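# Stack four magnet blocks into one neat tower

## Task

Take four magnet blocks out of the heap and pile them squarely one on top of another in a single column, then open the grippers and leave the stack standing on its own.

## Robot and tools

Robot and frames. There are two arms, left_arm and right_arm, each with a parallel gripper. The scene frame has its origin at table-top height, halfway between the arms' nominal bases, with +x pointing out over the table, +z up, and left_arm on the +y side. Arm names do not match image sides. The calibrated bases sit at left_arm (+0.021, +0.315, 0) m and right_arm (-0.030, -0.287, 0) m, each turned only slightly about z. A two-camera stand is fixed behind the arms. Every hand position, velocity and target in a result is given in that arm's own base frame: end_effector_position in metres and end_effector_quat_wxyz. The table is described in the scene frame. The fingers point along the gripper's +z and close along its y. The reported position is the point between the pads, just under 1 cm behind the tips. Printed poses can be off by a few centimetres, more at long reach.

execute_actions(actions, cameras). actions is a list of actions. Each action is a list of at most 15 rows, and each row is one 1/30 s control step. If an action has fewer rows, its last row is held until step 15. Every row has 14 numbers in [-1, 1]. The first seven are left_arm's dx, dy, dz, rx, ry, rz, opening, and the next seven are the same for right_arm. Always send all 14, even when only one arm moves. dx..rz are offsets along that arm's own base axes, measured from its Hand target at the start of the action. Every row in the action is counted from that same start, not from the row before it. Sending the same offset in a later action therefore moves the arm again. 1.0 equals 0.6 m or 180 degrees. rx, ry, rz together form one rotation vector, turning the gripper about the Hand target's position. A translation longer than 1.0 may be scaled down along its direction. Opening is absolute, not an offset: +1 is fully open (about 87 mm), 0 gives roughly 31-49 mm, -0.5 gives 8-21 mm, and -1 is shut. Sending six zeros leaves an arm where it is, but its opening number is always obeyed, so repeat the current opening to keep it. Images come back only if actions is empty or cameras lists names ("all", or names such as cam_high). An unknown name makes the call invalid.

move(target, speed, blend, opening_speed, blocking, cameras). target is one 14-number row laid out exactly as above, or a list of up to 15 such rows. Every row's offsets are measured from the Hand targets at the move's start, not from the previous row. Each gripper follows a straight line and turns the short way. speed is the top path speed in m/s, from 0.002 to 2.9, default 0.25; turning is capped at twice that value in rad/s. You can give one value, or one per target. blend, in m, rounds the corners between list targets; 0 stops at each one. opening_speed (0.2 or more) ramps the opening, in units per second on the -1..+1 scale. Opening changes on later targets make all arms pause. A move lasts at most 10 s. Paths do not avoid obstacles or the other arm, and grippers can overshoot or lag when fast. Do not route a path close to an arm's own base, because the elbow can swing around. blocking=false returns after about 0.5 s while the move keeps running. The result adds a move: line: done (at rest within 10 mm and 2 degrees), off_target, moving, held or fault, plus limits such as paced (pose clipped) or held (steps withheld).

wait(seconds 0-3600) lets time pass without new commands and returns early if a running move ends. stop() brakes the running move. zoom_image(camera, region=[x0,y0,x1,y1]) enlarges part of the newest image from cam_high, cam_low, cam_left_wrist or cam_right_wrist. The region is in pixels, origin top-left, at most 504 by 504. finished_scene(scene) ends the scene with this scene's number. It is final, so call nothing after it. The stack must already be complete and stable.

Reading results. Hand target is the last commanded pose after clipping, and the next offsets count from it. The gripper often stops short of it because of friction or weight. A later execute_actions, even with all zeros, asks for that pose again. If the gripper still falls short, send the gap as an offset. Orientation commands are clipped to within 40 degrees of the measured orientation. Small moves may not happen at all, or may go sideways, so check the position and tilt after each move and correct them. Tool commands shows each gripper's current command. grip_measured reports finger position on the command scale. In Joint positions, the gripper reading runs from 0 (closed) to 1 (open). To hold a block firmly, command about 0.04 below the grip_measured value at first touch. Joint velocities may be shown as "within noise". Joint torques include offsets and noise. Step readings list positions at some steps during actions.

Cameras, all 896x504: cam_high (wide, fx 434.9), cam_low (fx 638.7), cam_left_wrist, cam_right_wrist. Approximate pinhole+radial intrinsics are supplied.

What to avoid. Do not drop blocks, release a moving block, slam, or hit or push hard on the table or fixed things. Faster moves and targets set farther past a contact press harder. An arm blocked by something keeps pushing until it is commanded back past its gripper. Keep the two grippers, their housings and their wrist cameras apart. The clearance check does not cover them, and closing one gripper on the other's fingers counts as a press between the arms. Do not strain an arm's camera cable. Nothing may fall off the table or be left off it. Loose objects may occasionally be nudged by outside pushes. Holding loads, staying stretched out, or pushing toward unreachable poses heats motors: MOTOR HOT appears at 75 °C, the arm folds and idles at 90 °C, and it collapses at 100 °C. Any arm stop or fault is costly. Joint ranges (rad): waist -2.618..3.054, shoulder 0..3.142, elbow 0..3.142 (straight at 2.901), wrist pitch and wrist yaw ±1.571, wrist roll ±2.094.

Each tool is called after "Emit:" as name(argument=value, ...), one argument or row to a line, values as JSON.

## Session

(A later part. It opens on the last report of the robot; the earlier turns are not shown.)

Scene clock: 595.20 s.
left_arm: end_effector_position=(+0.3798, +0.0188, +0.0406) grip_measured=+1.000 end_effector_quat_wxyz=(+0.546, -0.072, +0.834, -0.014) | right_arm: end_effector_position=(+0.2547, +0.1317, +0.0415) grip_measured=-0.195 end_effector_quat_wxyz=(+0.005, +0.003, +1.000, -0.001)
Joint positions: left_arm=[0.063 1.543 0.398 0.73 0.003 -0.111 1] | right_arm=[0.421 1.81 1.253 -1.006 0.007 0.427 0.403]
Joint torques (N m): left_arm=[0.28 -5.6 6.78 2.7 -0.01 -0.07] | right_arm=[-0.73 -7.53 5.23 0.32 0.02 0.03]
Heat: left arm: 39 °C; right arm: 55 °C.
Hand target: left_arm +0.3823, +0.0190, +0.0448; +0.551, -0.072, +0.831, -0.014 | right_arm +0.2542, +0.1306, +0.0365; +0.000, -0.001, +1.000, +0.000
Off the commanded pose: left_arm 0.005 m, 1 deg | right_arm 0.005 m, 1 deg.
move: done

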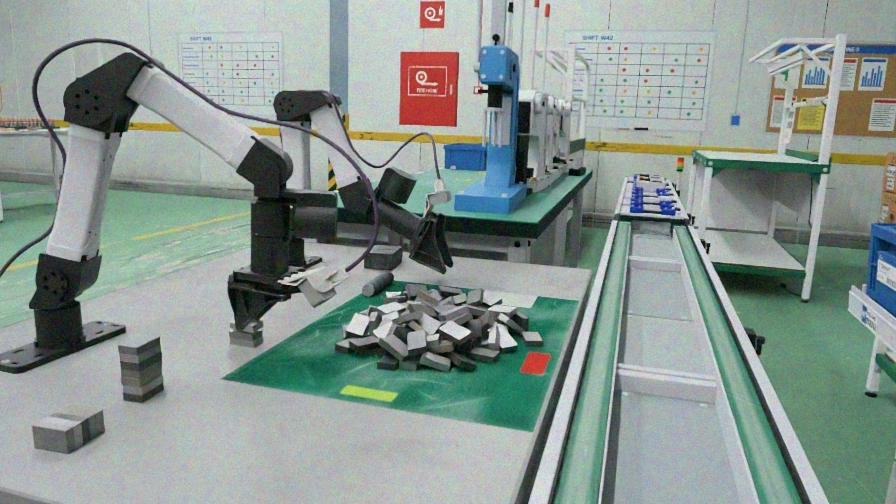

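Emit:
move(
  target=[
    [0,0,0,0,0,0,1,0,0,-0.01,0,0,0,-0.4],
    [0,0,0,0,0,0,1,0,0,-0.01,0,0,0,0.05],
    [0,0,0,0,0,0,1,0,0.003,0.07,0,0,0,0.05],
    [0,0,0,0,0,0,1,0.14,0.24,0.14,0,0,0,0.05],
  ],
  speed=[0.05,0.1,0.1,0.35],
  opening_speed=0.8,
  cameras=["cam_right_wrist","cam_low"],
)

Emit:
zoom_image(
  camera="cam_low",
  region=[190, 260, 310, 370],
)

Scene clock: 604.17 s.
left_arm: end_effector_position=(+0.3798, +0.0188, +0.0406) grip_measured=+1.000 end_effector_quat_wxyz=(+0.546, -0.072, +0.834, -0.014) | right_arm: end_effector_position=(+0.3384, +0.2725, +0.1221) grip_measured=+0.050 end_effector_quat_wxyz=(+0.034, -0.006, +0.999, +0.020)
Joint positions: left_arm=[0.063 1.543 0.398 0.73 0.003 -0.111 1] | right_arm=[0.626 2.358 2.415 -1.549 0.007 0.613 0.525]
Joint torques (N m): left_arm=[0.27 -5.64 6.82 2.69 -0.02 -0.08] | right_arm=[-0.35 -10.97 8.5 0.22 0 0.27]
Heat: left arm: 39 °C; right arm: 53 °C.
Hand target: left_arm +0.3823, +0.0190, +0.0448; +0.551, -0.072, +0.831, -0.014 | right_arm +0.3383, +0.2745, +0.1205; +0.001, -0.001, +1.000, +0.000
Off the commanded pose: left_arm 0.005 m, 1 deg | right_arm 0.003 m, 5 deg.
joint sent to its limit (right arm) — joint 4 (wrist pitch), lower limit. The joint targets are off in orientation, not in position.
move: off_target (right_arm)
Images, in order (width x height): cam_low 896x504, cam_right_wrist 896x504.

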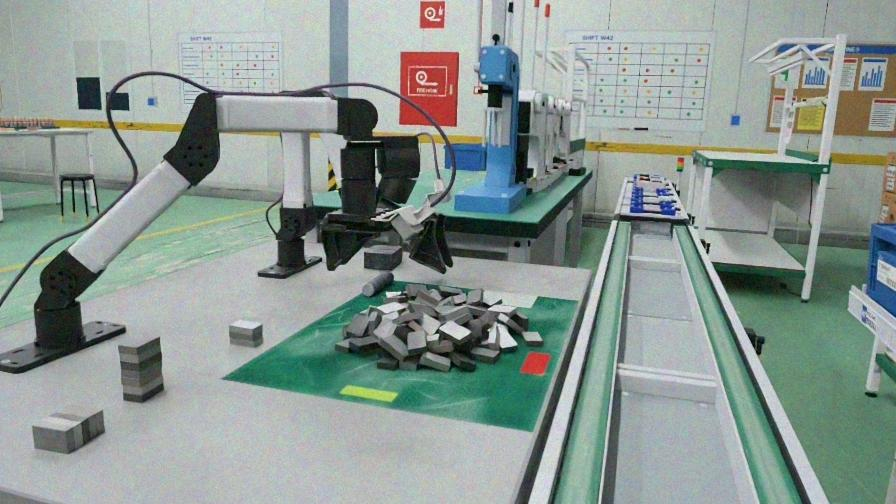

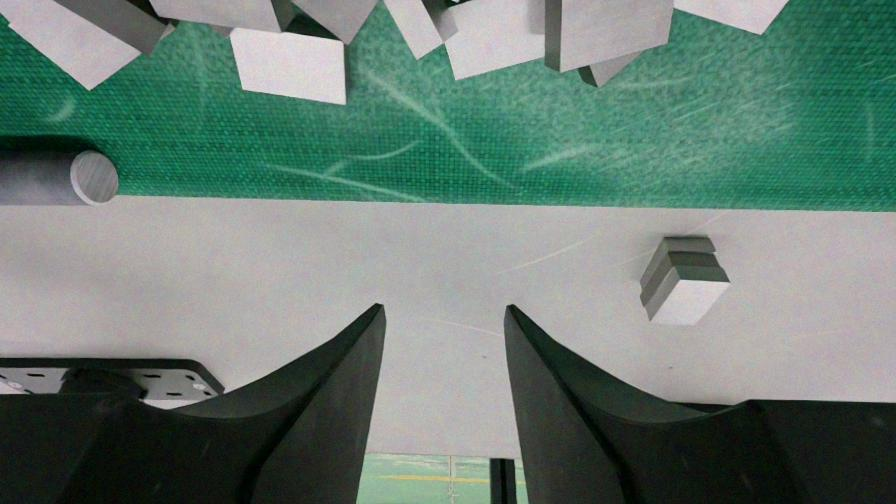

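Scaled by 4.200 from the camera's image (finer frame: 1280x720).

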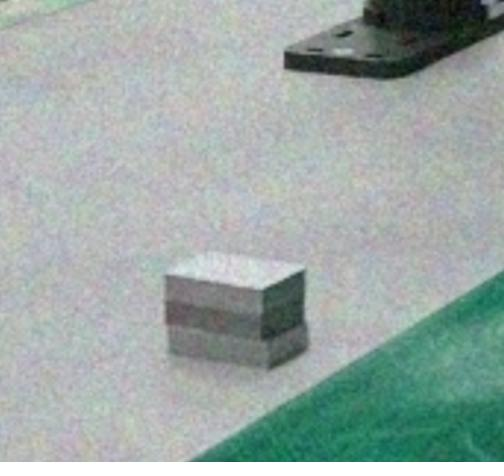

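Emit:
move(
  target=[0,0,0,0,0,0,1,0.0925,0.084,-0.06,0,0,0.461,0.2],
  speed=0.3,
  cameras=["cam_right_wrist"],
)

Scene clock: 621.80 s.
left_arm: end_effector_position=(+0.3798, +0.0188, +0.0406) grip_measured=+1.000 end_effector_quat_wxyz=(+0.546, -0.072, +0.834, -0.014) | right_arm: end_effector_position=(+0.3891, +0.3195, +0.0879) grip_measured=+0.200 end_effector_quat_wxyz=(+0.100, -0.660, +0.745, +0.004)
Joint positions: left_arm=[0.063 1.543 0.398 0.73 0.003 -0.111 1] | right_arm=[0.74 2.66 2.84 -1.552 -0.005 -0.71 0.6]
Joint torques (N m): left_arm=[0.32 -5.6 6.79 2.68 -0.02 -0.08] | right_arm=[0.27 -12.3 8.55 0.64 0.1 0.01]
Heat: left arm: 39 °C; right arm: 57 °C.
Hand target: left_arm +0.3823, +0.0190, +0.0448; +0.551, -0.072, +0.831, -0.014 | right_arm +0.3937, +0.3249, +0.0844; +0.001, -0.663, +0.749, +0.000
Off the commanded pose: left_arm 0.005 m, 1 deg | right_arm 0.008 m, 11 deg.
elbow stopped short (right arm): the move would have taken joint 3 (elbow) straighter than the controller allows.
move: off_target (right_arm)

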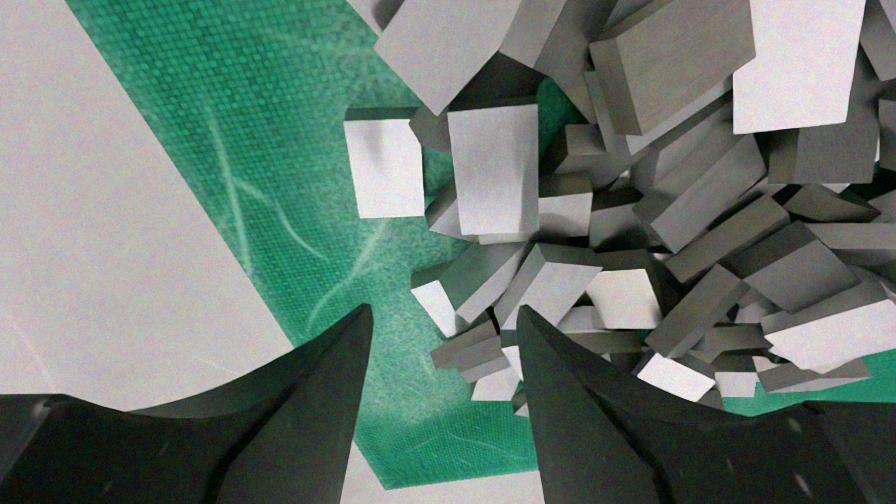

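Emit:
move(
  target=[0,0,0,0,0,0,1,-0.031,0.003,-0.042,0,0,0,0.2],
  speed=0.2,
  cameras=["cam_right_wrist"],
)

Scene clock: 638.67 s.
left_arm: end_effector_position=(+0.3798, +0.0188, +0.0406) grip_measured=+1.000 end_effector_quat_wxyz=(+0.546, -0.072, +0.834, -0.014) | right_arm: end_effector_position=(+0.3794, +0.3288, +0.0699) grip_measured=+0.200 end_effector_quat_wxyz=(+0.081, -0.670, +0.738, +0.004)
Joint positions: left_arm=[0.063 1.543 0.398 0.73 0.003 -0.111 1] | right_arm=[0.767 2.697 2.84 -1.552 -0.004 -0.707 0.6]
Joint torques (N m): left_arm=[0.31 -5.59 6.79 2.67 -0.01 -0.07] | right_arm=[0.12 -12.6 6.04 0.35 0.09 0.26]
Heat: left arm: 39 °C; right arm: 59 °C.
Hand target: left_arm +0.3823, +0.0190, +0.0448; +0.551, -0.072, +0.831, -0.014 | right_arm +0.3751, +0.3267, +0.0591; +0.000, -0.663, +0.749, +0.000
Off the commanded pose: left_arm 0.005 m, 1 deg | right_arm 0.012 m, 9 deg.
elbow stopped short (right arm): the move would have taken joint 3 (elbow) straighter than the controller allows.
joint sent to its limit (right arm) — joint 4 (wrist pitch), lower limit. The joint targets are off in orientation, not in position.
move: off_target (right_arm)

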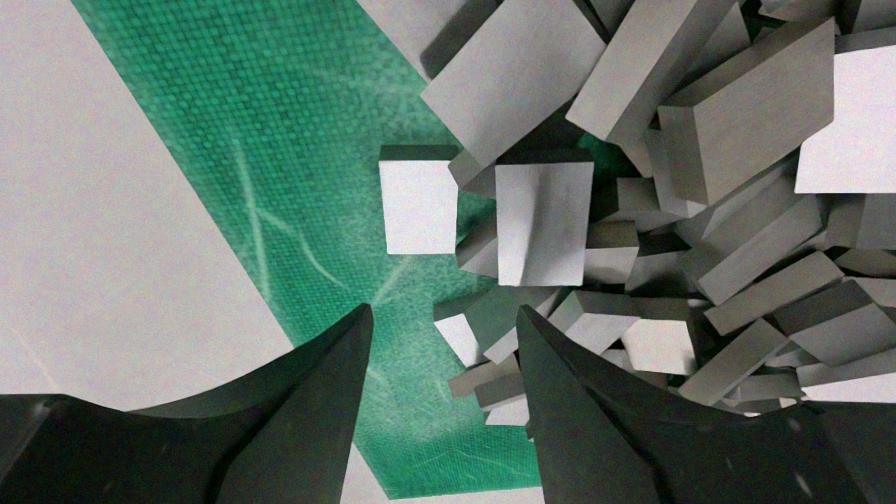

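Emit:
move(
  target=[0,0,0,0,0,0,1,-0.004,0.03,-0.05,0,0,0,0.15],
  speed=0.15,
  cameras=["cam_right_wrist"],
)

Scene clock: 649.80 s.
left_arm: end_effector_position=(+0.3798, +0.0188, +0.0406) grip_measured=+1.000 end_effector_quat_wxyz=(+0.546, -0.072, +0.834, -0.014) | right_arm: end_effector_position=(+0.3688, +0.3330, +0.0370) grip_measured=+0.150 end_effector_quat_wxyz=(+0.046, -0.669, +0.742, -0.002)
Joint positions: left_arm=[0.063 1.543 0.398 0.73 0.003 -0.111 1] | right_arm=[0.79 2.766 2.84 -1.553 0.008 -0.678 0.575]
Joint torques (N m): left_arm=[0.29 -5.6 6.78 2.7 -0.03 -0.07] | right_arm=[0.49 -12.23 8.57 0.64 -0.05 0.21]
Heat: left arm: 40 °C; right arm: 59 °C.
Hand target: left_arm +0.3823, +0.0190, +0.0448; +0.551, -0.072, +0.831, -0.014 | right_arm +0.3728, +0.3446, +0.0292; +0.001, -0.663, +0.749, +0.000
Off the commanded pose: left_arm 0.005 m, 1 deg | right_arm 0.015 m, 5 deg.
elbow stopped short (right arm): the move would have taken joint 3 (elbow) straighter than the controller allows.
move: off_target (right_arm)

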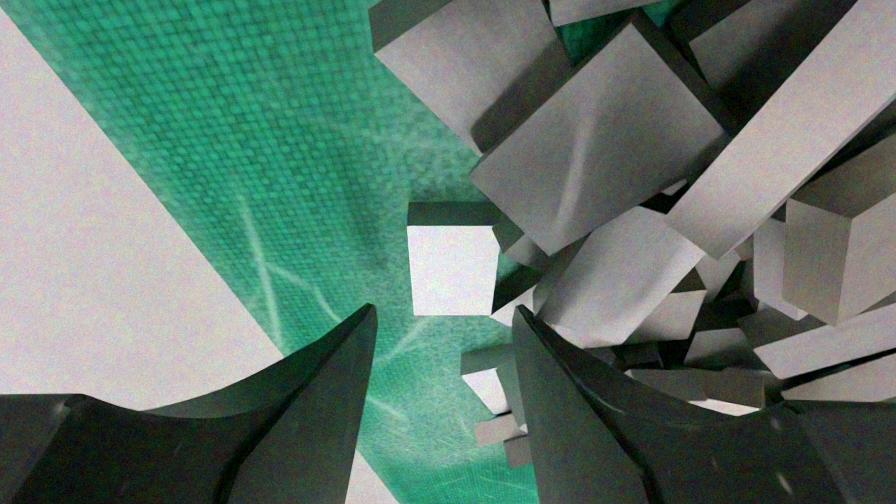

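Emit:
move(
  target=[
    [0,0,0,0,0,0,1,-0.004,-0.006,-0.039,0,0,0,0.05],
    [0,0,0,0,0,0,1,-0.004,-0.006,-0.039,0,0,0,-0.35],
  ],
  speed=0.1,
  opening_speed=1,
  cameras=["cam_right_wrist"],
)

Scene clock: 660.23 s.
left_arm: end_effector_position=(+0.3798, +0.0188, +0.0406) grip_measured=+1.000 end_effector_quat_wxyz=(+0.546, -0.072, +0.834, -0.014) | right_arm: end_effector_position=(+0.3731, +0.3346, +0.0308) grip_measured=-0.216 end_effector_quat_wxyz=(+0.050, -0.666, +0.745, -0.008)
Joint positions: left_arm=[0.063 1.543 0.398 0.73 0.003 -0.111 1] | right_arm=[0.791 2.79 2.862 -1.542 0.023 -0.669 0.392]
Joint torques (N m): left_arm=[0.25 -5.59 6.78 2.71 -0.02 -0.07] | right_arm=[0.2 -10.44 6.69 0.57 -0.19 0.21]
Heat: left arm: 40 °C; right arm: 60 °C.
Hand target: left_arm +0.3823, +0.0190, +0.0448; +0.551, -0.072, +0.831, -0.014 | right_arm +0.3704, +0.3411, +0.0058; +0.001, -0.663, +0.749, +0.000
Off the commanded pose: left_arm 0.005 m, 1 deg | right_arm 0.026 m, 6 deg.
elbow stopped short (right arm): the move would have taken joint 3 (elbow) straighter than the controller allows.
move: off_target (right_arm); target 2's new opening was sent with right_arm's hand 0.027 m and 5 deg from that target

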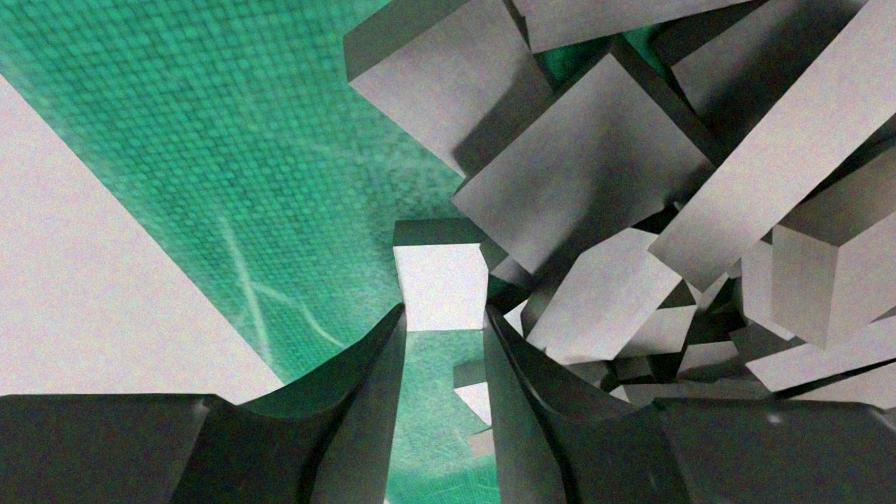

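Emit:
move(
  target=[
    [0,0,0,0,0,0,1,0,0,0.12,0,0,0,-0.4],
    [0,0,0,0,0,0,1,-0.184,-0.2023,0.145,0,0,-0.461,-0.4],
  ],
  speed=[0.1,0.25],
  cameras=["cam_right_wrist"],
)

Scene clock: 671.13 s.
left_arm: end_effector_position=(+0.3798, +0.0188, +0.0406) grip_measured=+1.000 end_effector_quat_wxyz=(+0.546, -0.072, +0.834, -0.014) | right_arm: end_effector_position=(+0.2586, +0.2177, +0.0840) grip_measured=-0.400 end_effector_quat_wxyz=(-0.014, -0.011, +1.000, -0.017)
Joint positions: left_arm=[0.063 1.543 0.398 0.73 0.003 -0.111 1] | right_arm=[0.635 2.003 1.678 -1.288 0.011 0.613 0.3]
Joint torques (N m): left_arm=[0.27 -5.59 6.82 2.68 -0.02 -0.07] | right_arm=[-0.76 -13.11 5.16 0.31 -0.02 0.26]
Heat: left arm: 40 °C; right arm: 64 °C.
Hand target: left_arm +0.3823, +0.0190, +0.0448; +0.551, -0.072, +0.831, -0.014 | right_arm +0.2600, +0.2197, +0.0929; +0.000, +0.000, +1.000, +0.000
Off the commanded pose: left_arm 0.005 m, 1 deg | right_arm 0.009 m, 3 deg.
elbow stopped short (right arm): the move would have taken joint 3 (elbow) straighter than the controller allows.
move: off_target (right_arm)

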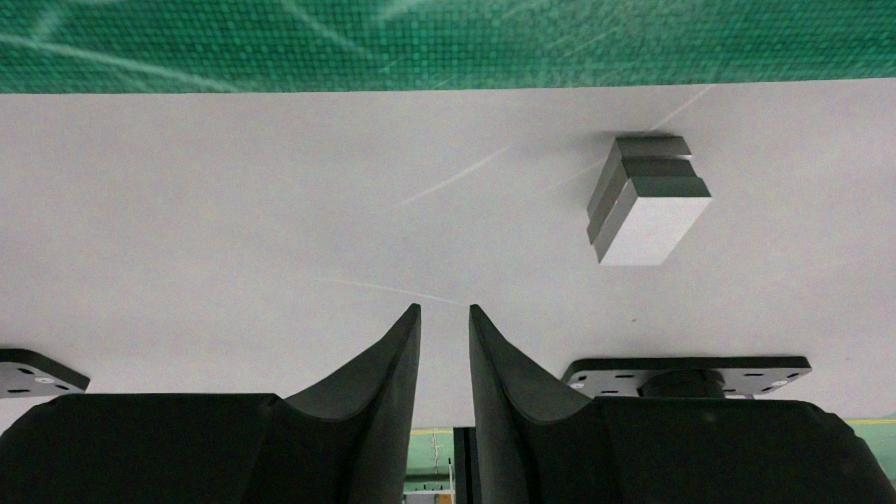

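Emit:
move(
  target=[0,0,0,0,0,0,1,0.1,0.11,0.05,0,0,0,0.1],
  speed=0.35,
  cameras=["cam_right_wrist"],
)

Scene clock: 676.23 s.
left_arm: end_effector_position=(+0.3798, +0.0188, +0.0406) grip_measured=+1.000 end_effector_quat_wxyz=(+0.546, -0.072, +0.834, -0.014) | right_arm: end_effector_position=(+0.3212, +0.2822, +0.1230) grip_measured=+0.100 end_effector_quat_wxyz=(+0.027, -0.005, +1.000, +0.015)
Joint positions: left_arm=[0.063 1.543 0.398 0.73 0.003 -0.111 1] | right_arm=[0.665 2.332 2.372 -1.549 0.009 0.655 0.55]
Joint torques (N m): left_arm=[0.28 -5.56 6.78 2.68 -0.02 -0.06] | right_arm=[-0.08 -11.07 8.54 0.18 -0.02 0.27]
Heat: left arm: 40 °C; right arm: 63 °C.
Hand target: left_arm +0.3823, +0.0190, +0.0448; +0.551, -0.072, +0.831, -0.014 | right_arm +0.3199, +0.2857, +0.1227; +0.000, +0.000, +1.000, +0.000
Off the commanded pose: left_arm 0.005 m, 1 deg | right_arm 0.004 m, 4 deg.
joint sent to its limit (right arm) — joint 4 (wrist pitch), lower limit. The joint targets are off in orientation, not in position.
move: off_target (right_arm)

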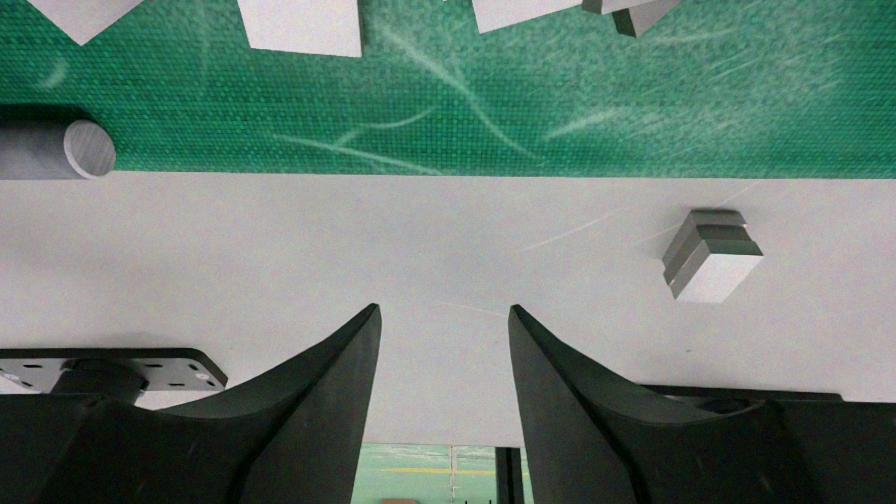

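Emit:
move(
  target=[
    [0,0,0,0,0,0,1,0.077,0.074,-0.1,0,0,0.461,0.1],
    [0,0,0,0,0,0,1,0.084,0.0923,-0.195,0,0,0.461,0.1],
    [0,0,0,0,0,0,1,0.084,0.0923,-0.195,0,0,0.461,-0.4],
  ],
  speed=[0.3,0.12,0.1],
  opening_speed=1,
  cameras=["cam_right_wrist"],
)

Emit:
move(
  target=[0,0,0,0,0,0,1,-0.07,-0.09,0.02,0,0,0,-0.4],
  speed=0.08,
  cameras=["cam_right_wrist"],
)

Scene clock: 698.27 s.
left_arm: end_effector_position=(+0.3798, +0.0188, +0.0406) grip_measured=+1.000 end_effector_quat_wxyz=(+0.546, -0.072, +0.834, -0.014) | right_arm: end_effector_position=(+0.3708, +0.3324, +0.0316) grip_measured=-0.398 end_effector_quat_wxyz=(+0.046, -0.661, +0.749, -0.013)
Joint positions: left_arm=[0.063 1.543 0.398 0.73 0.003 -0.111 1] | right_arm=[0.793 2.789 2.861 -1.554 0.032 -0.656 0.301]
Joint torques (N m): left_arm=[0.25 -5.59 6.8 2.7 -0.01 -0.07] | right_arm=[-0.01 -10.28 6.71 0.65 -0.27 0.1]
Heat: left arm: 40 °C; right arm: 61 °C.
Hand target: left_arm +0.3823, +0.0190, +0.0448; +0.551, -0.072, +0.831, -0.014 | right_arm +0.3704, +0.3411, +0.0059; +0.001, -0.663, +0.749, +0.000
Off the commanded pose: left_arm 0.005 m, 1 deg | right_arm 0.027 m, 5 deg.
elbow stopped short (right arm): the move would have taken joint 3 (elbow) straighter than the controller allows.
move: off_target (right_arm); target 3's new opening was sent with right_arm's hand 0.027 m and 5 deg from that target

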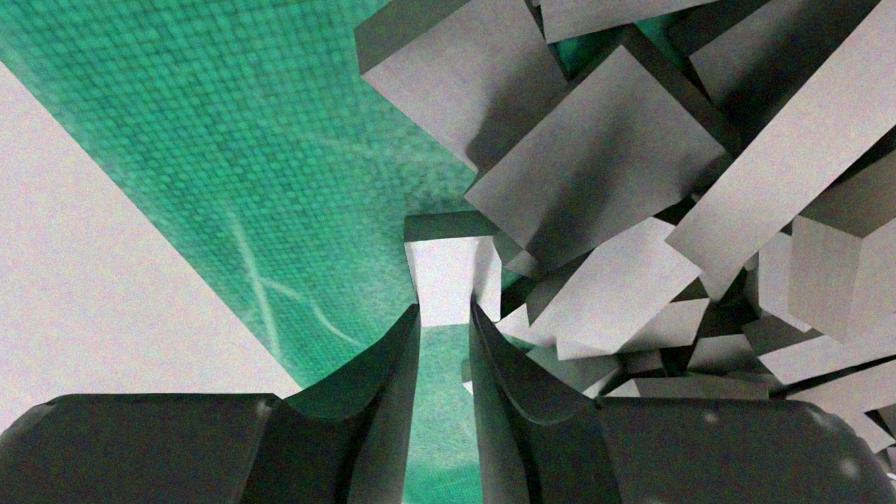

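Scene clock: 699.80 s.
left_arm: end_effector_position=(+0.3798, +0.0188, +0.0406) grip_measured=+1.000 end_effector_quat_wxyz=(+0.546, -0.072, +0.834, -0.014) | right_arm: end_effector_position=(+0.3238, +0.2856, +0.0198) grip_measured=-0.400 end_effector_quat_wxyz=(-0.013, -0.661, +0.750, -0.008)
Joint positions: left_arm=[0.063 1.543 0.398 0.73 0.003 -0.111 1] | right_arm=[0.787 2.425 2.109 -1.282 0.014 -0.658 0.3]
Joint torques (N m): left_arm=[0.27 -5.64 6.76 2.7 -0.01 -0.08] | right_arm=[-1.16 -14.13 3.93 0.53 -0.12 0.03]
Heat: left arm: 40 °C; right arm: 62 °C.
Hand target: left_arm +0.3823, +0.0190, +0.0448; +0.551, -0.072, +0.831, -0.014 | right_arm +0.3283, +0.2871, +0.0178; +0.001, -0.663, +0.749, +0.000
Off the commanded pose: left_arm 0.005 m, 1 deg | right_arm 0.005 m, 2 deg.
move: done

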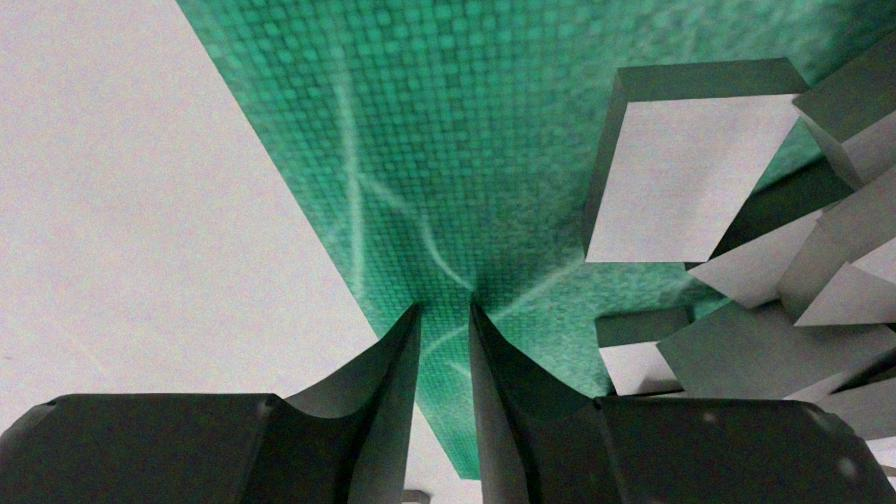

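Emit:
move(
  target=[
    [0,0,0,0,0,0,1,0,-0.03,0.12,0,0,-0.1,0.1],
    [0,0,0,0,0,0,1,0.053,-0.162,0.178,0,0,-0.461,0.1],
  ],
  speed=0.35,
  blend=0.03,
  cameras=["cam_right_wrist"],
)

Scene clock: 713.93 s.
left_arm: end_effector_position=(+0.3798, +0.0188, +0.0406) grip_measured=+1.000 end_effector_quat_wxyz=(+0.546, -0.072, +0.834, -0.014) | right_arm: end_effector_position=(+0.3666, +0.1932, +0.1101) grip_measured=+0.100 end_effector_quat_wxyz=(+0.005, -0.009, +1.000, +0.001)
Joint positions: left_arm=[0.063 1.543 0.398 0.73 0.003 -0.111 1] | right_arm=[0.444 2.342 2.33 -1.55 0.001 0.426 0.55]
Joint torques (N m): left_arm=[0.28 -5.63 6.78 2.69 -0.01 -0.07] | right_arm=[-0.47 -15.75 4.79 0.09 0.08 0.28]
Heat: left arm: 40 °C; right arm: 69 °C.
Hand target: left_arm +0.3823, +0.0190, +0.0448; +0.551, -0.072, +0.831, -0.014 | right_arm +0.3601, +0.1899, +0.1246; +0.000, +0.000, +1.000, -0.001
Off the commanded pose: left_arm 0.005 m, 1 deg | right_arm 0.016 m, 1 deg.
joint sent to its limit (right arm) — joint 4 (wrist pitch), lower limit. The joint targets still meet the commanded pose.
move: off_target (right_arm)

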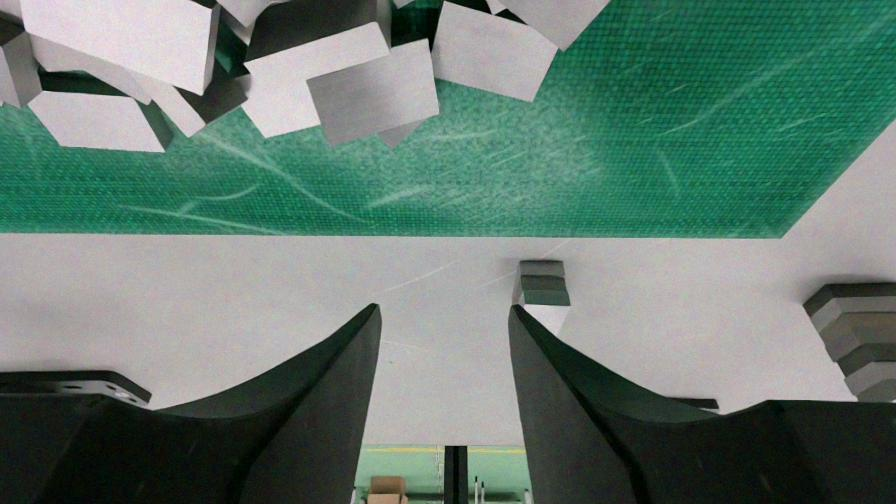

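Emit:
move(
  target=[0,0,0,0,0,0,1,0.078,0.077,-0.055,0,0,-0.389,0.15],
  speed=0.3,
  cameras=["cam_right_wrist"],
)

Scene clock: 731.03 s.
left_arm: end_effector_position=(+0.3798, +0.0188, +0.0406) grip_measured=+1.000 end_effector_quat_wxyz=(+0.546, -0.072, +0.834, -0.014) | right_arm: end_effector_position=(+0.4019, +0.2306, +0.0946) grip_measured=+0.150 end_effector_quat_wxyz=(-0.002, +0.569, +0.822, -0.005)
Joint positions: left_arm=[0.063 1.543 0.398 0.73 0.003 -0.111 1] | right_arm=[0.432 2.399 2.367 -1.55 0.001 1.642 0.575]
Joint torques (N m): left_arm=[0.32 -5.57 6.75 2.7 -0.01 -0.07] | right_arm=[0.18 -11.06 8.4 0.17 0.09 0.3]
Heat: left arm: 40 °C; right arm: 79 °C. Fold the right arm in close to its base, or ease its load, before you think long.
Hand target: left_arm +0.3823, +0.0190, +0.0448; +0.551, -0.072, +0.831, -0.014 | right_arm +0.4070, +0.2361, +0.0917; +0.000, +0.573, +0.819, +0.000
Off the commanded pose: left_arm 0.005 m, 1 deg | right_arm 0.008 m, 1 deg.
MOTOR HOT: joint 2 (shoulder) of the right arm reports 79 °C; the controller's stop level is 90 °C. To cool a motor, set the load down, stop pushing, or move to a pose that needs little force.
move: done

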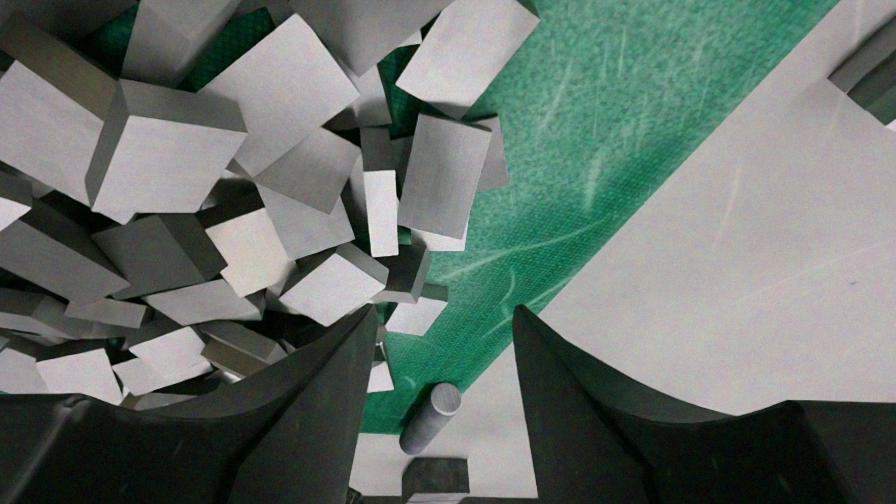

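Emit:
move(
  target=[
    [0,0,0,0,0,0,1,-0.07,0.0,0.25,0,0,0,0.15],
    [0,0,0,0,0,0,1,-0.32,-0.02,0.25,0,0,0.389,0.15],
  ],
  speed=0.35,
  blend=0.05,
)

Emit:
wait(
  seconds=40,
)

Scene clock: 744.07 s.
left_arm: end_effector_position=(+0.3798, +0.0188, +0.0406) grip_measured=+1.000 end_effector_quat_wxyz=(+0.546, -0.072, +0.834, -0.014) | right_arm: end_effector_position=(+0.2231, +0.2297, +0.2361) grip_measured=+0.150 end_effector_quat_wxyz=(+0.079, +0.016, +0.993, +0.088)
Joint positions: left_arm=[0.063 1.543 0.398 0.73 0.003 -0.111 1] | right_arm=[0.696 1.738 1.955 -1.551 -0.03 0.732 0.575]
Joint torques (N m): left_arm=[0.32 -5.55 6.82 2.68 -0.01 -0.06] | right_arm=[0.29 -9.99 5.09 0.47 0.11 -0.04]
Heat: left arm: 40 °C; right arm: 74 °C. Fold the right arm in close to its base, or ease its load, before you think long.
Hand target: left_arm +0.3823, +0.0190, +0.0448; +0.551, -0.072, +0.831, -0.014 | right_arm +0.2151, +0.2241, +0.2417; +0.000, +0.000, +1.000, +0.000
Off the commanded pose: left_arm 0.005 m, 1 deg | right_arm 0.011 m, 14 deg.
MOTOR HOT: still on. Joint 2 (shoulder) of the right arm reports 74 °C.
joint sent to its limit (right arm) — joint 4 (wrist pitch), lower limit. The joint targets are off in orientation, not in position.
move: off_target (right_arm)

Scene clock: 784.07 s.
left_arm: end_effector_position=(+0.3798, +0.0188, +0.0406) grip_measured=+1.000 end_effector_quat_wxyz=(+0.546, -0.072, +0.834, -0.014) | right_arm: end_effector_position=(+0.2231, +0.2296, +0.2361) grip_measured=+0.150 end_effector_quat_wxyz=(+0.079, +0.016, +0.993, +0.088)
Joint positions: left_arm=[0.063 1.543 0.398 0.73 0.003 -0.111 1] | right_arm=[0.696 1.738 1.955 -1.551 -0.03 0.731 0.575]
Joint torques (N m): left_arm=[0.28 -5.6 6.79 2.69 -0.02 -0.07] | right_arm=[0.28 -10.03 5.07 0.47 0.11 -0.02]
Heat: left arm: 40 °C; right arm: 58 °C.
Hand target: left_arm +0.3823, +0.0190, +0.0448; +0.551, -0.072, +0.831, -0.014 | right_arm +0.2151, +0.2241, +0.2417; +0.000, +0.000, +1.000, +0.000
Tool commands: left_gripper/opening=+1.0 right_gripper/opening=+0.15
Off the commanded pose: left_arm 0.005 m, 1 deg | right_arm 0.011 m, 14 deg.
MOTOR HOT: cleared for the motors of the right arm.
wait: 40.00 s; at rest by 0.17 s

Emit:
move(
  target=[
    [0,0,0,0,0,0,1,0.32,-0.002,-0.2,0,0,-0.455,0.15],
    [0,0,0,0,0,0,1,0.328,-0.002,-0.315,0,0,-0.455,0.15],
  ],
  speed=0.35,
  blend=0.01,
  cameras=["cam_right_wrist"],
)

Scene clock: 795.43 s.
left_arm: end_effector_position=(+0.3798, +0.0188, +0.0406) grip_measured=+1.000 end_effector_quat_wxyz=(+0.546, -0.072, +0.834, -0.014) | right_arm: end_effector_position=(+0.4011, +0.2218, +0.0567) grip_measured=+0.150 end_effector_quat_wxyz=(-0.008, +0.645, +0.764, -0.014)
Joint positions: left_arm=[0.063 1.543 0.398 0.73 0.003 -0.111 1] | right_arm=[0.416 2.333 2.1 -1.37 -0.001 1.818 0.575]
Joint torques (N m): left_arm=[0.28 -5.64 6.78 2.69 -0.01 -0.06] | right_arm=[-0.91 -11.86 5.53 0.44 0.11 0.32]
Heat: left arm: 40 °C; right arm: 57 °C.
Hand target: left_arm +0.3823, +0.0190, +0.0448; +0.551, -0.072, +0.831, -0.014 | right_arm +0.4118, +0.2229, +0.0526; +0.000, +0.655, +0.756, +0.000
Off the commanded pose: left_arm 0.005 m, 1 deg | right_arm 0.012 m, 2 deg.
move: off_target (right_arm)

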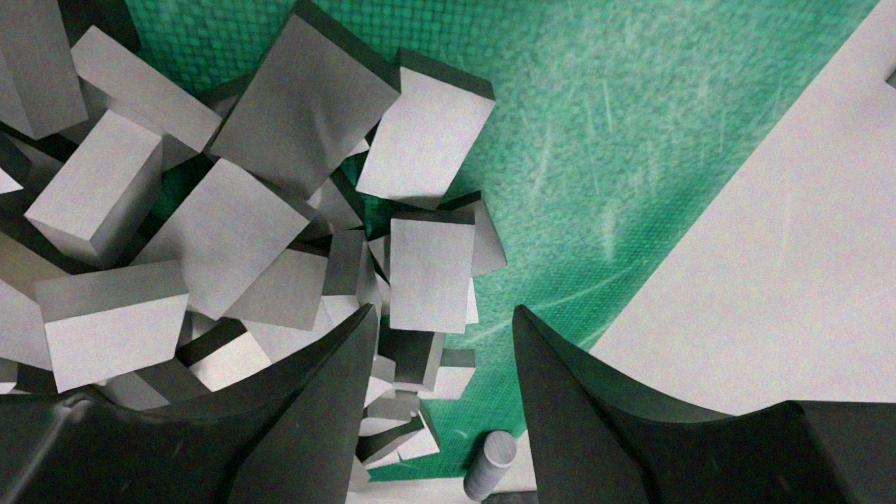

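Emit:
move(
  target=[
    [0,0,0,0,0,0,1,0.0105,-0.004,-0.044,0,0,0,0.05],
    [0,0,0,0,0,0,1,0.0105,-0.004,-0.044,0,0,0,-0.35],
  ],
  speed=0.1,
  opening_speed=1,
  cameras=["cam_right_wrist"],
)

Scene clock: 803.07 s.
left_arm: end_effector_position=(+0.3798, +0.0188, +0.0406) grip_measured=+1.000 end_effector_quat_wxyz=(+0.546, -0.072, +0.834, -0.014) | right_arm: end_effector_position=(+0.4097, +0.2211, +0.0393) grip_measured=-0.190 end_effector_quat_wxyz=(-0.003, +0.648, +0.761, -0.004)
Joint positions: left_arm=[0.063 1.543 0.398 0.73 0.003 -0.111 1] | right_arm=[0.407 2.342 2.047 -1.285 -0.002 1.818 0.405]
Joint torques (N m): left_arm=[0.35 -5.52 6.76 2.69 -0.02 -0.06] | right_arm=[-0.98 -10.52 5.53 0.5 0.13 0.22]
Heat: left arm: 40 °C; right arm: 58 °C.
Hand target: left_arm +0.3823, +0.0190, +0.0448; +0.551, -0.072, +0.831, -0.014 | right_arm +0.4181, +0.2205, +0.0263; +0.000, +0.655, +0.756, +0.000
Off the commanded pose: left_arm 0.005 m, 1 deg | right_arm 0.016 m, 1 deg.
move: off_target (right_arm); target 2's new opening was sent with right_arm's hand 0.019 m and 2 deg from that target

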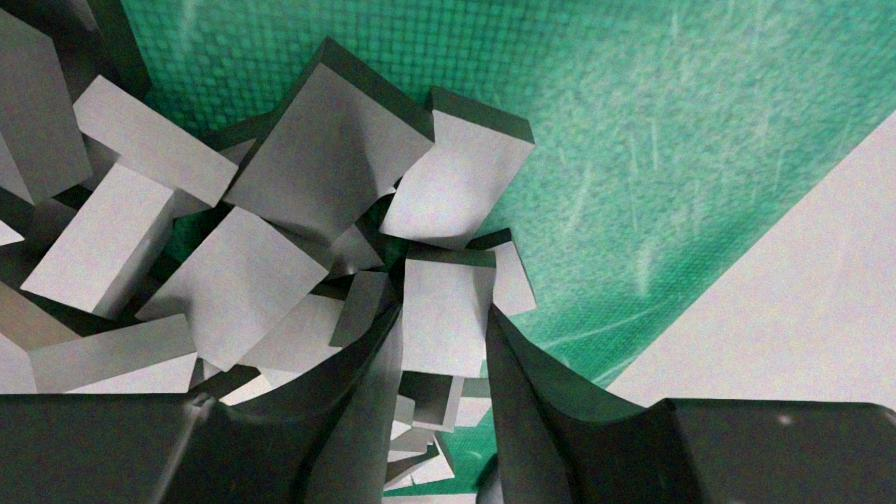

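Emit:
move(
  target=[
    [0,0,0,0,0,0,1,0,0,0.14,0,0,0,-0.4],
    [0,0,0,0,0,0,1,-0.247,0,0.1,0,0,0.455,-0.4],
  ],
  speed=[0.1,0.25],
  cameras=["cam_right_wrist","cam_low"],
)

Emit:
zoom_image(
  camera="cam_low",
  region=[200, 190, 400, 350],
)

Scene clock: 817.23 s.
left_arm: end_effector_position=(+0.3798, +0.0188, +0.0406) grip_measured=+1.000 end_effector_quat_wxyz=(+0.546, -0.072, +0.834, -0.014) | right_arm: end_effector_position=(+0.2693, +0.2195, +0.0746) grip_measured=-0.190 end_effector_quat_wxyz=(-0.018, +0.009, +1.000, -0.013)
Joint positions: left_arm=[0.063 1.543 0.398 0.73 0.003 -0.111 1] | right_arm=[0.613 2.045 1.701 -1.272 -0.001 0.631 0.405]
Joint torques (N m): left_arm=[0.28 -5.59 6.8 2.69 -0.02 -0.07] | right_arm=[0.05 -13.9 5.34 0.26 0.1 0]
Heat: left arm: 40 °C; right arm: 63 °C.
Hand target: left_arm +0.3823, +0.0190, +0.0448; +0.551, -0.072, +0.831, -0.014 | right_arm +0.2699, +0.2205, +0.0863; +0.000, -0.001, +1.000, +0.000
Off the commanded pose: left_arm 0.005 m, 1 deg | right_arm 0.012 m, 3 deg.
move: off_target (right_arm)
Images, in order (width x height): cam_low 896x504, cam_right_wrist 896x504.

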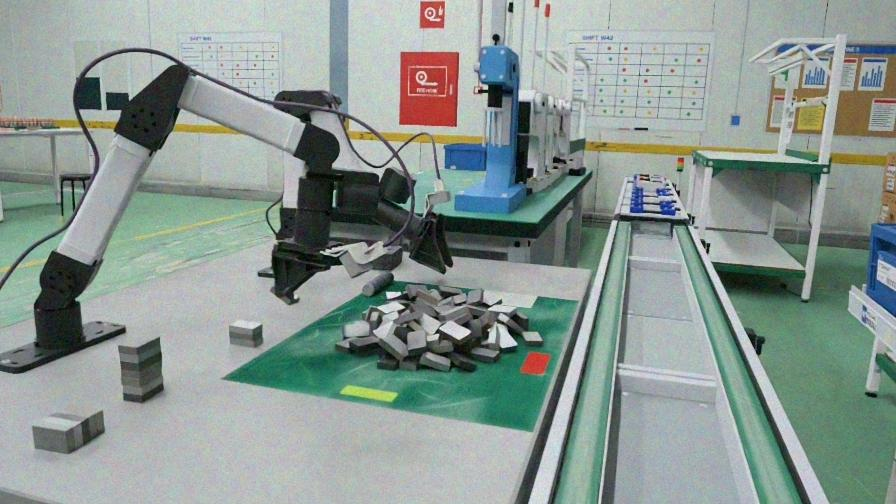

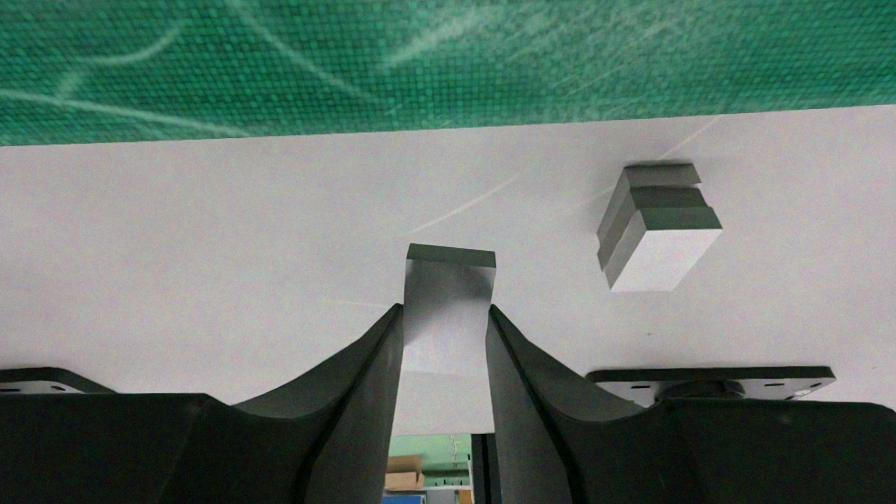

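Scaled by 2.520 from the camera's image (finer frame: 1280x720).

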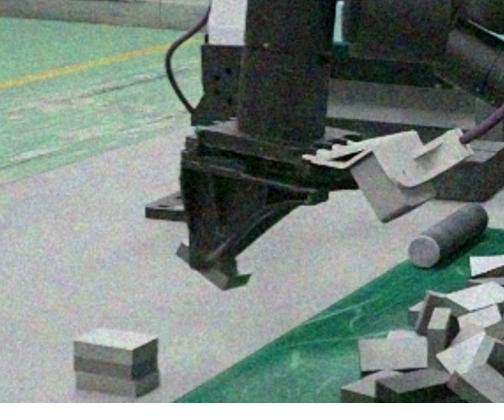

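Emit:
move(
  target=[
    [0,0,0,0,0,0,1,0,0,-0.09,0,0,0,-0.3],
    [0,0,0,0,0,0,1,0,0,-0.132,0,0,0,-0.21],
    [0,0,0,0,0,0,1,0,0,-0.132,0,0,0,0.1],
    [0,0,0,0,0,0,1,0,0,-0.14,0,0,0,0.1],
  ],
  speed=0.06,
  opening_speed=0.8,
  cameras=["cam_right_wrist","cam_low"],
)

Emit:
zoom_image(
  camera="cam_low",
  region=[200, 190, 400, 350],
)

Scene clock: 828.40 s.
left_arm: end_effector_position=(+0.3798, +0.0188, +0.0406) grip_measured=+1.000 end_effector_quat_wxyz=(+0.546, -0.072, +0.834, -0.014) | right_arm: end_effector_position=(+0.2693, +0.2196, +0.0158) grip_measured=+0.100 end_effector_quat_wxyz=(+0.000, +0.007, +1.000, +0.002)
Joint positions: left_arm=[0.063 1.543 0.398 0.73 0.003 -0.111 1] | right_arm=[0.613 2.049 1.475 -0.995 -0.002 0.626 0.55]
Joint torques (N m): left_arm=[0.29 -5.63 6.75 2.7 -0.02 -0.08] | right_arm=[0.06 -8.39 4.16 0.61 0.1 0.07]
Heat: left arm: 40 °C; right arm: 67 °C.
Hand target: left_arm +0.3823, +0.0190, +0.0448; +0.551, -0.072, +0.831, -0.014 | right_arm +0.2698, +0.2205, +0.0022; +0.000, -0.001, +1.000, +0.000
Off the commanded pose: left_arm 0.005 m, 1 deg | right_arm 0.013 m, 1 deg.
move: off_target (right_arm); target 2's new opening was sent with right_arm's hand 0.014 m and 1 deg from that target; target 3's new opening was sent with right_arm's hand 0.014 m and 1 deg from that target
Images, in order (width x height): cam_low 896x504, cam_right_wrist 896x504.

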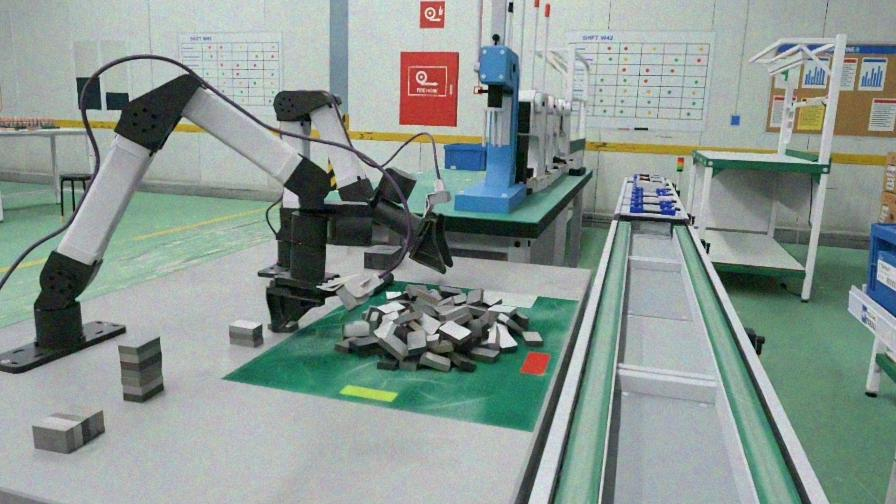

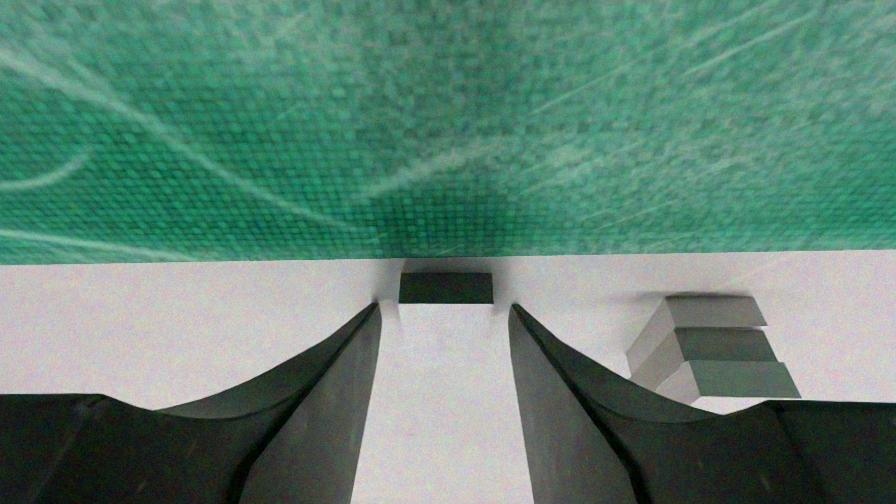

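Scaled by 2.520 from the camera's image (finer frame: 1280x720).

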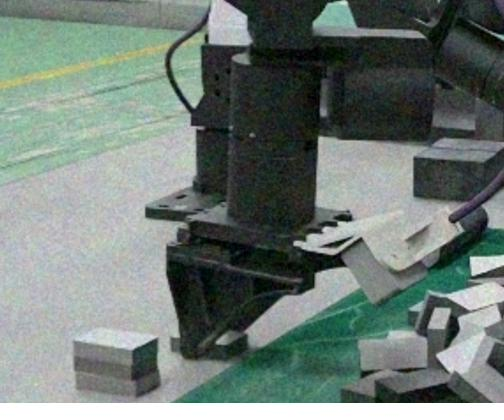

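Emit:
move(
  target=[
    [0,0,0,0,0,0,1,0,0,0.005,0,0,0,-0.38],
    [0,0,0,0,0,0,1,0,0,0.213,0,0,0,-0.38],
    [0,0,0,0,0,0,1,-0.0255,-0.15,0.213,0,0,0,-0.38],
    [0,0,0,0,0,0,1,-0.0255,-0.15,0.121,0,0,0,-0.38],
  ],
  speed=[0.05,0.15,0.15,0.1],
  opening_speed=1,
  cameras=["cam_right_wrist","cam_low"],
)

Emit:
zoom_image(
  camera="cam_low",
  region=[190, 260, 310, 370],
)

Scene clock: 843.97 s.
left_arm: end_effector_position=(+0.3798, +0.0188, +0.0406) grip_measured=+1.000 end_effector_quat_wxyz=(+0.546, -0.072, +0.834, -0.014) | right_arm: end_effector_position=(+0.2537, +0.1324, +0.0735) grip_measured=-0.196 end_effector_quat_wxyz=(-0.007, +0.004, +1.000, -0.004)
Joint positions: left_arm=[0.063 1.543 0.398 0.73 0.003 -0.111 1] | right_arm=[0.421 1.8 1.367 -1.154 0.002 0.429 0.402]
Joint torques (N m): left_arm=[0.28 -5.63 6.76 2.7 -0.02 -0.07] | right_arm=[-0.88 -9.57 5.23 0.27 0.05 0.01]
Heat: left arm: 40 °C; right arm: 63 °C.
Hand target: left_arm +0.3823, +0.0190, +0.0448; +0.551, -0.072, +0.831, -0.014 | right_arm +0.2545, +0.1305, +0.0749; +0.000, +0.000, +1.000, +0.000
Off the commanded pose: left_arm 0.005 m, 1 deg | right_arm 0.002 m, 1 deg.
move: done
Images, in order (width x height): cam_low 896x504, cam_right_wrist 896x504.

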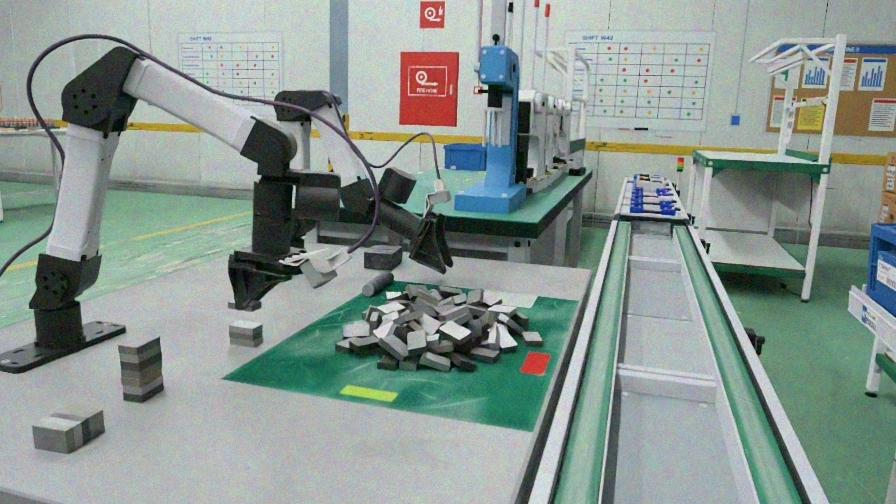

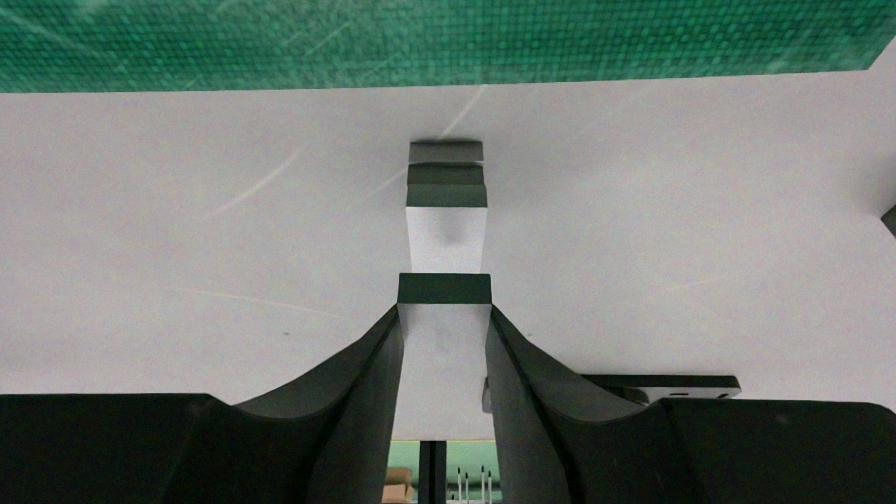

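Scaled by 4.200 from the camera's image (finer frame: 1280x720).

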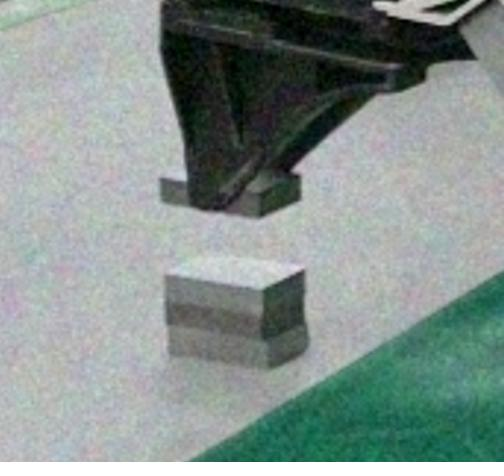

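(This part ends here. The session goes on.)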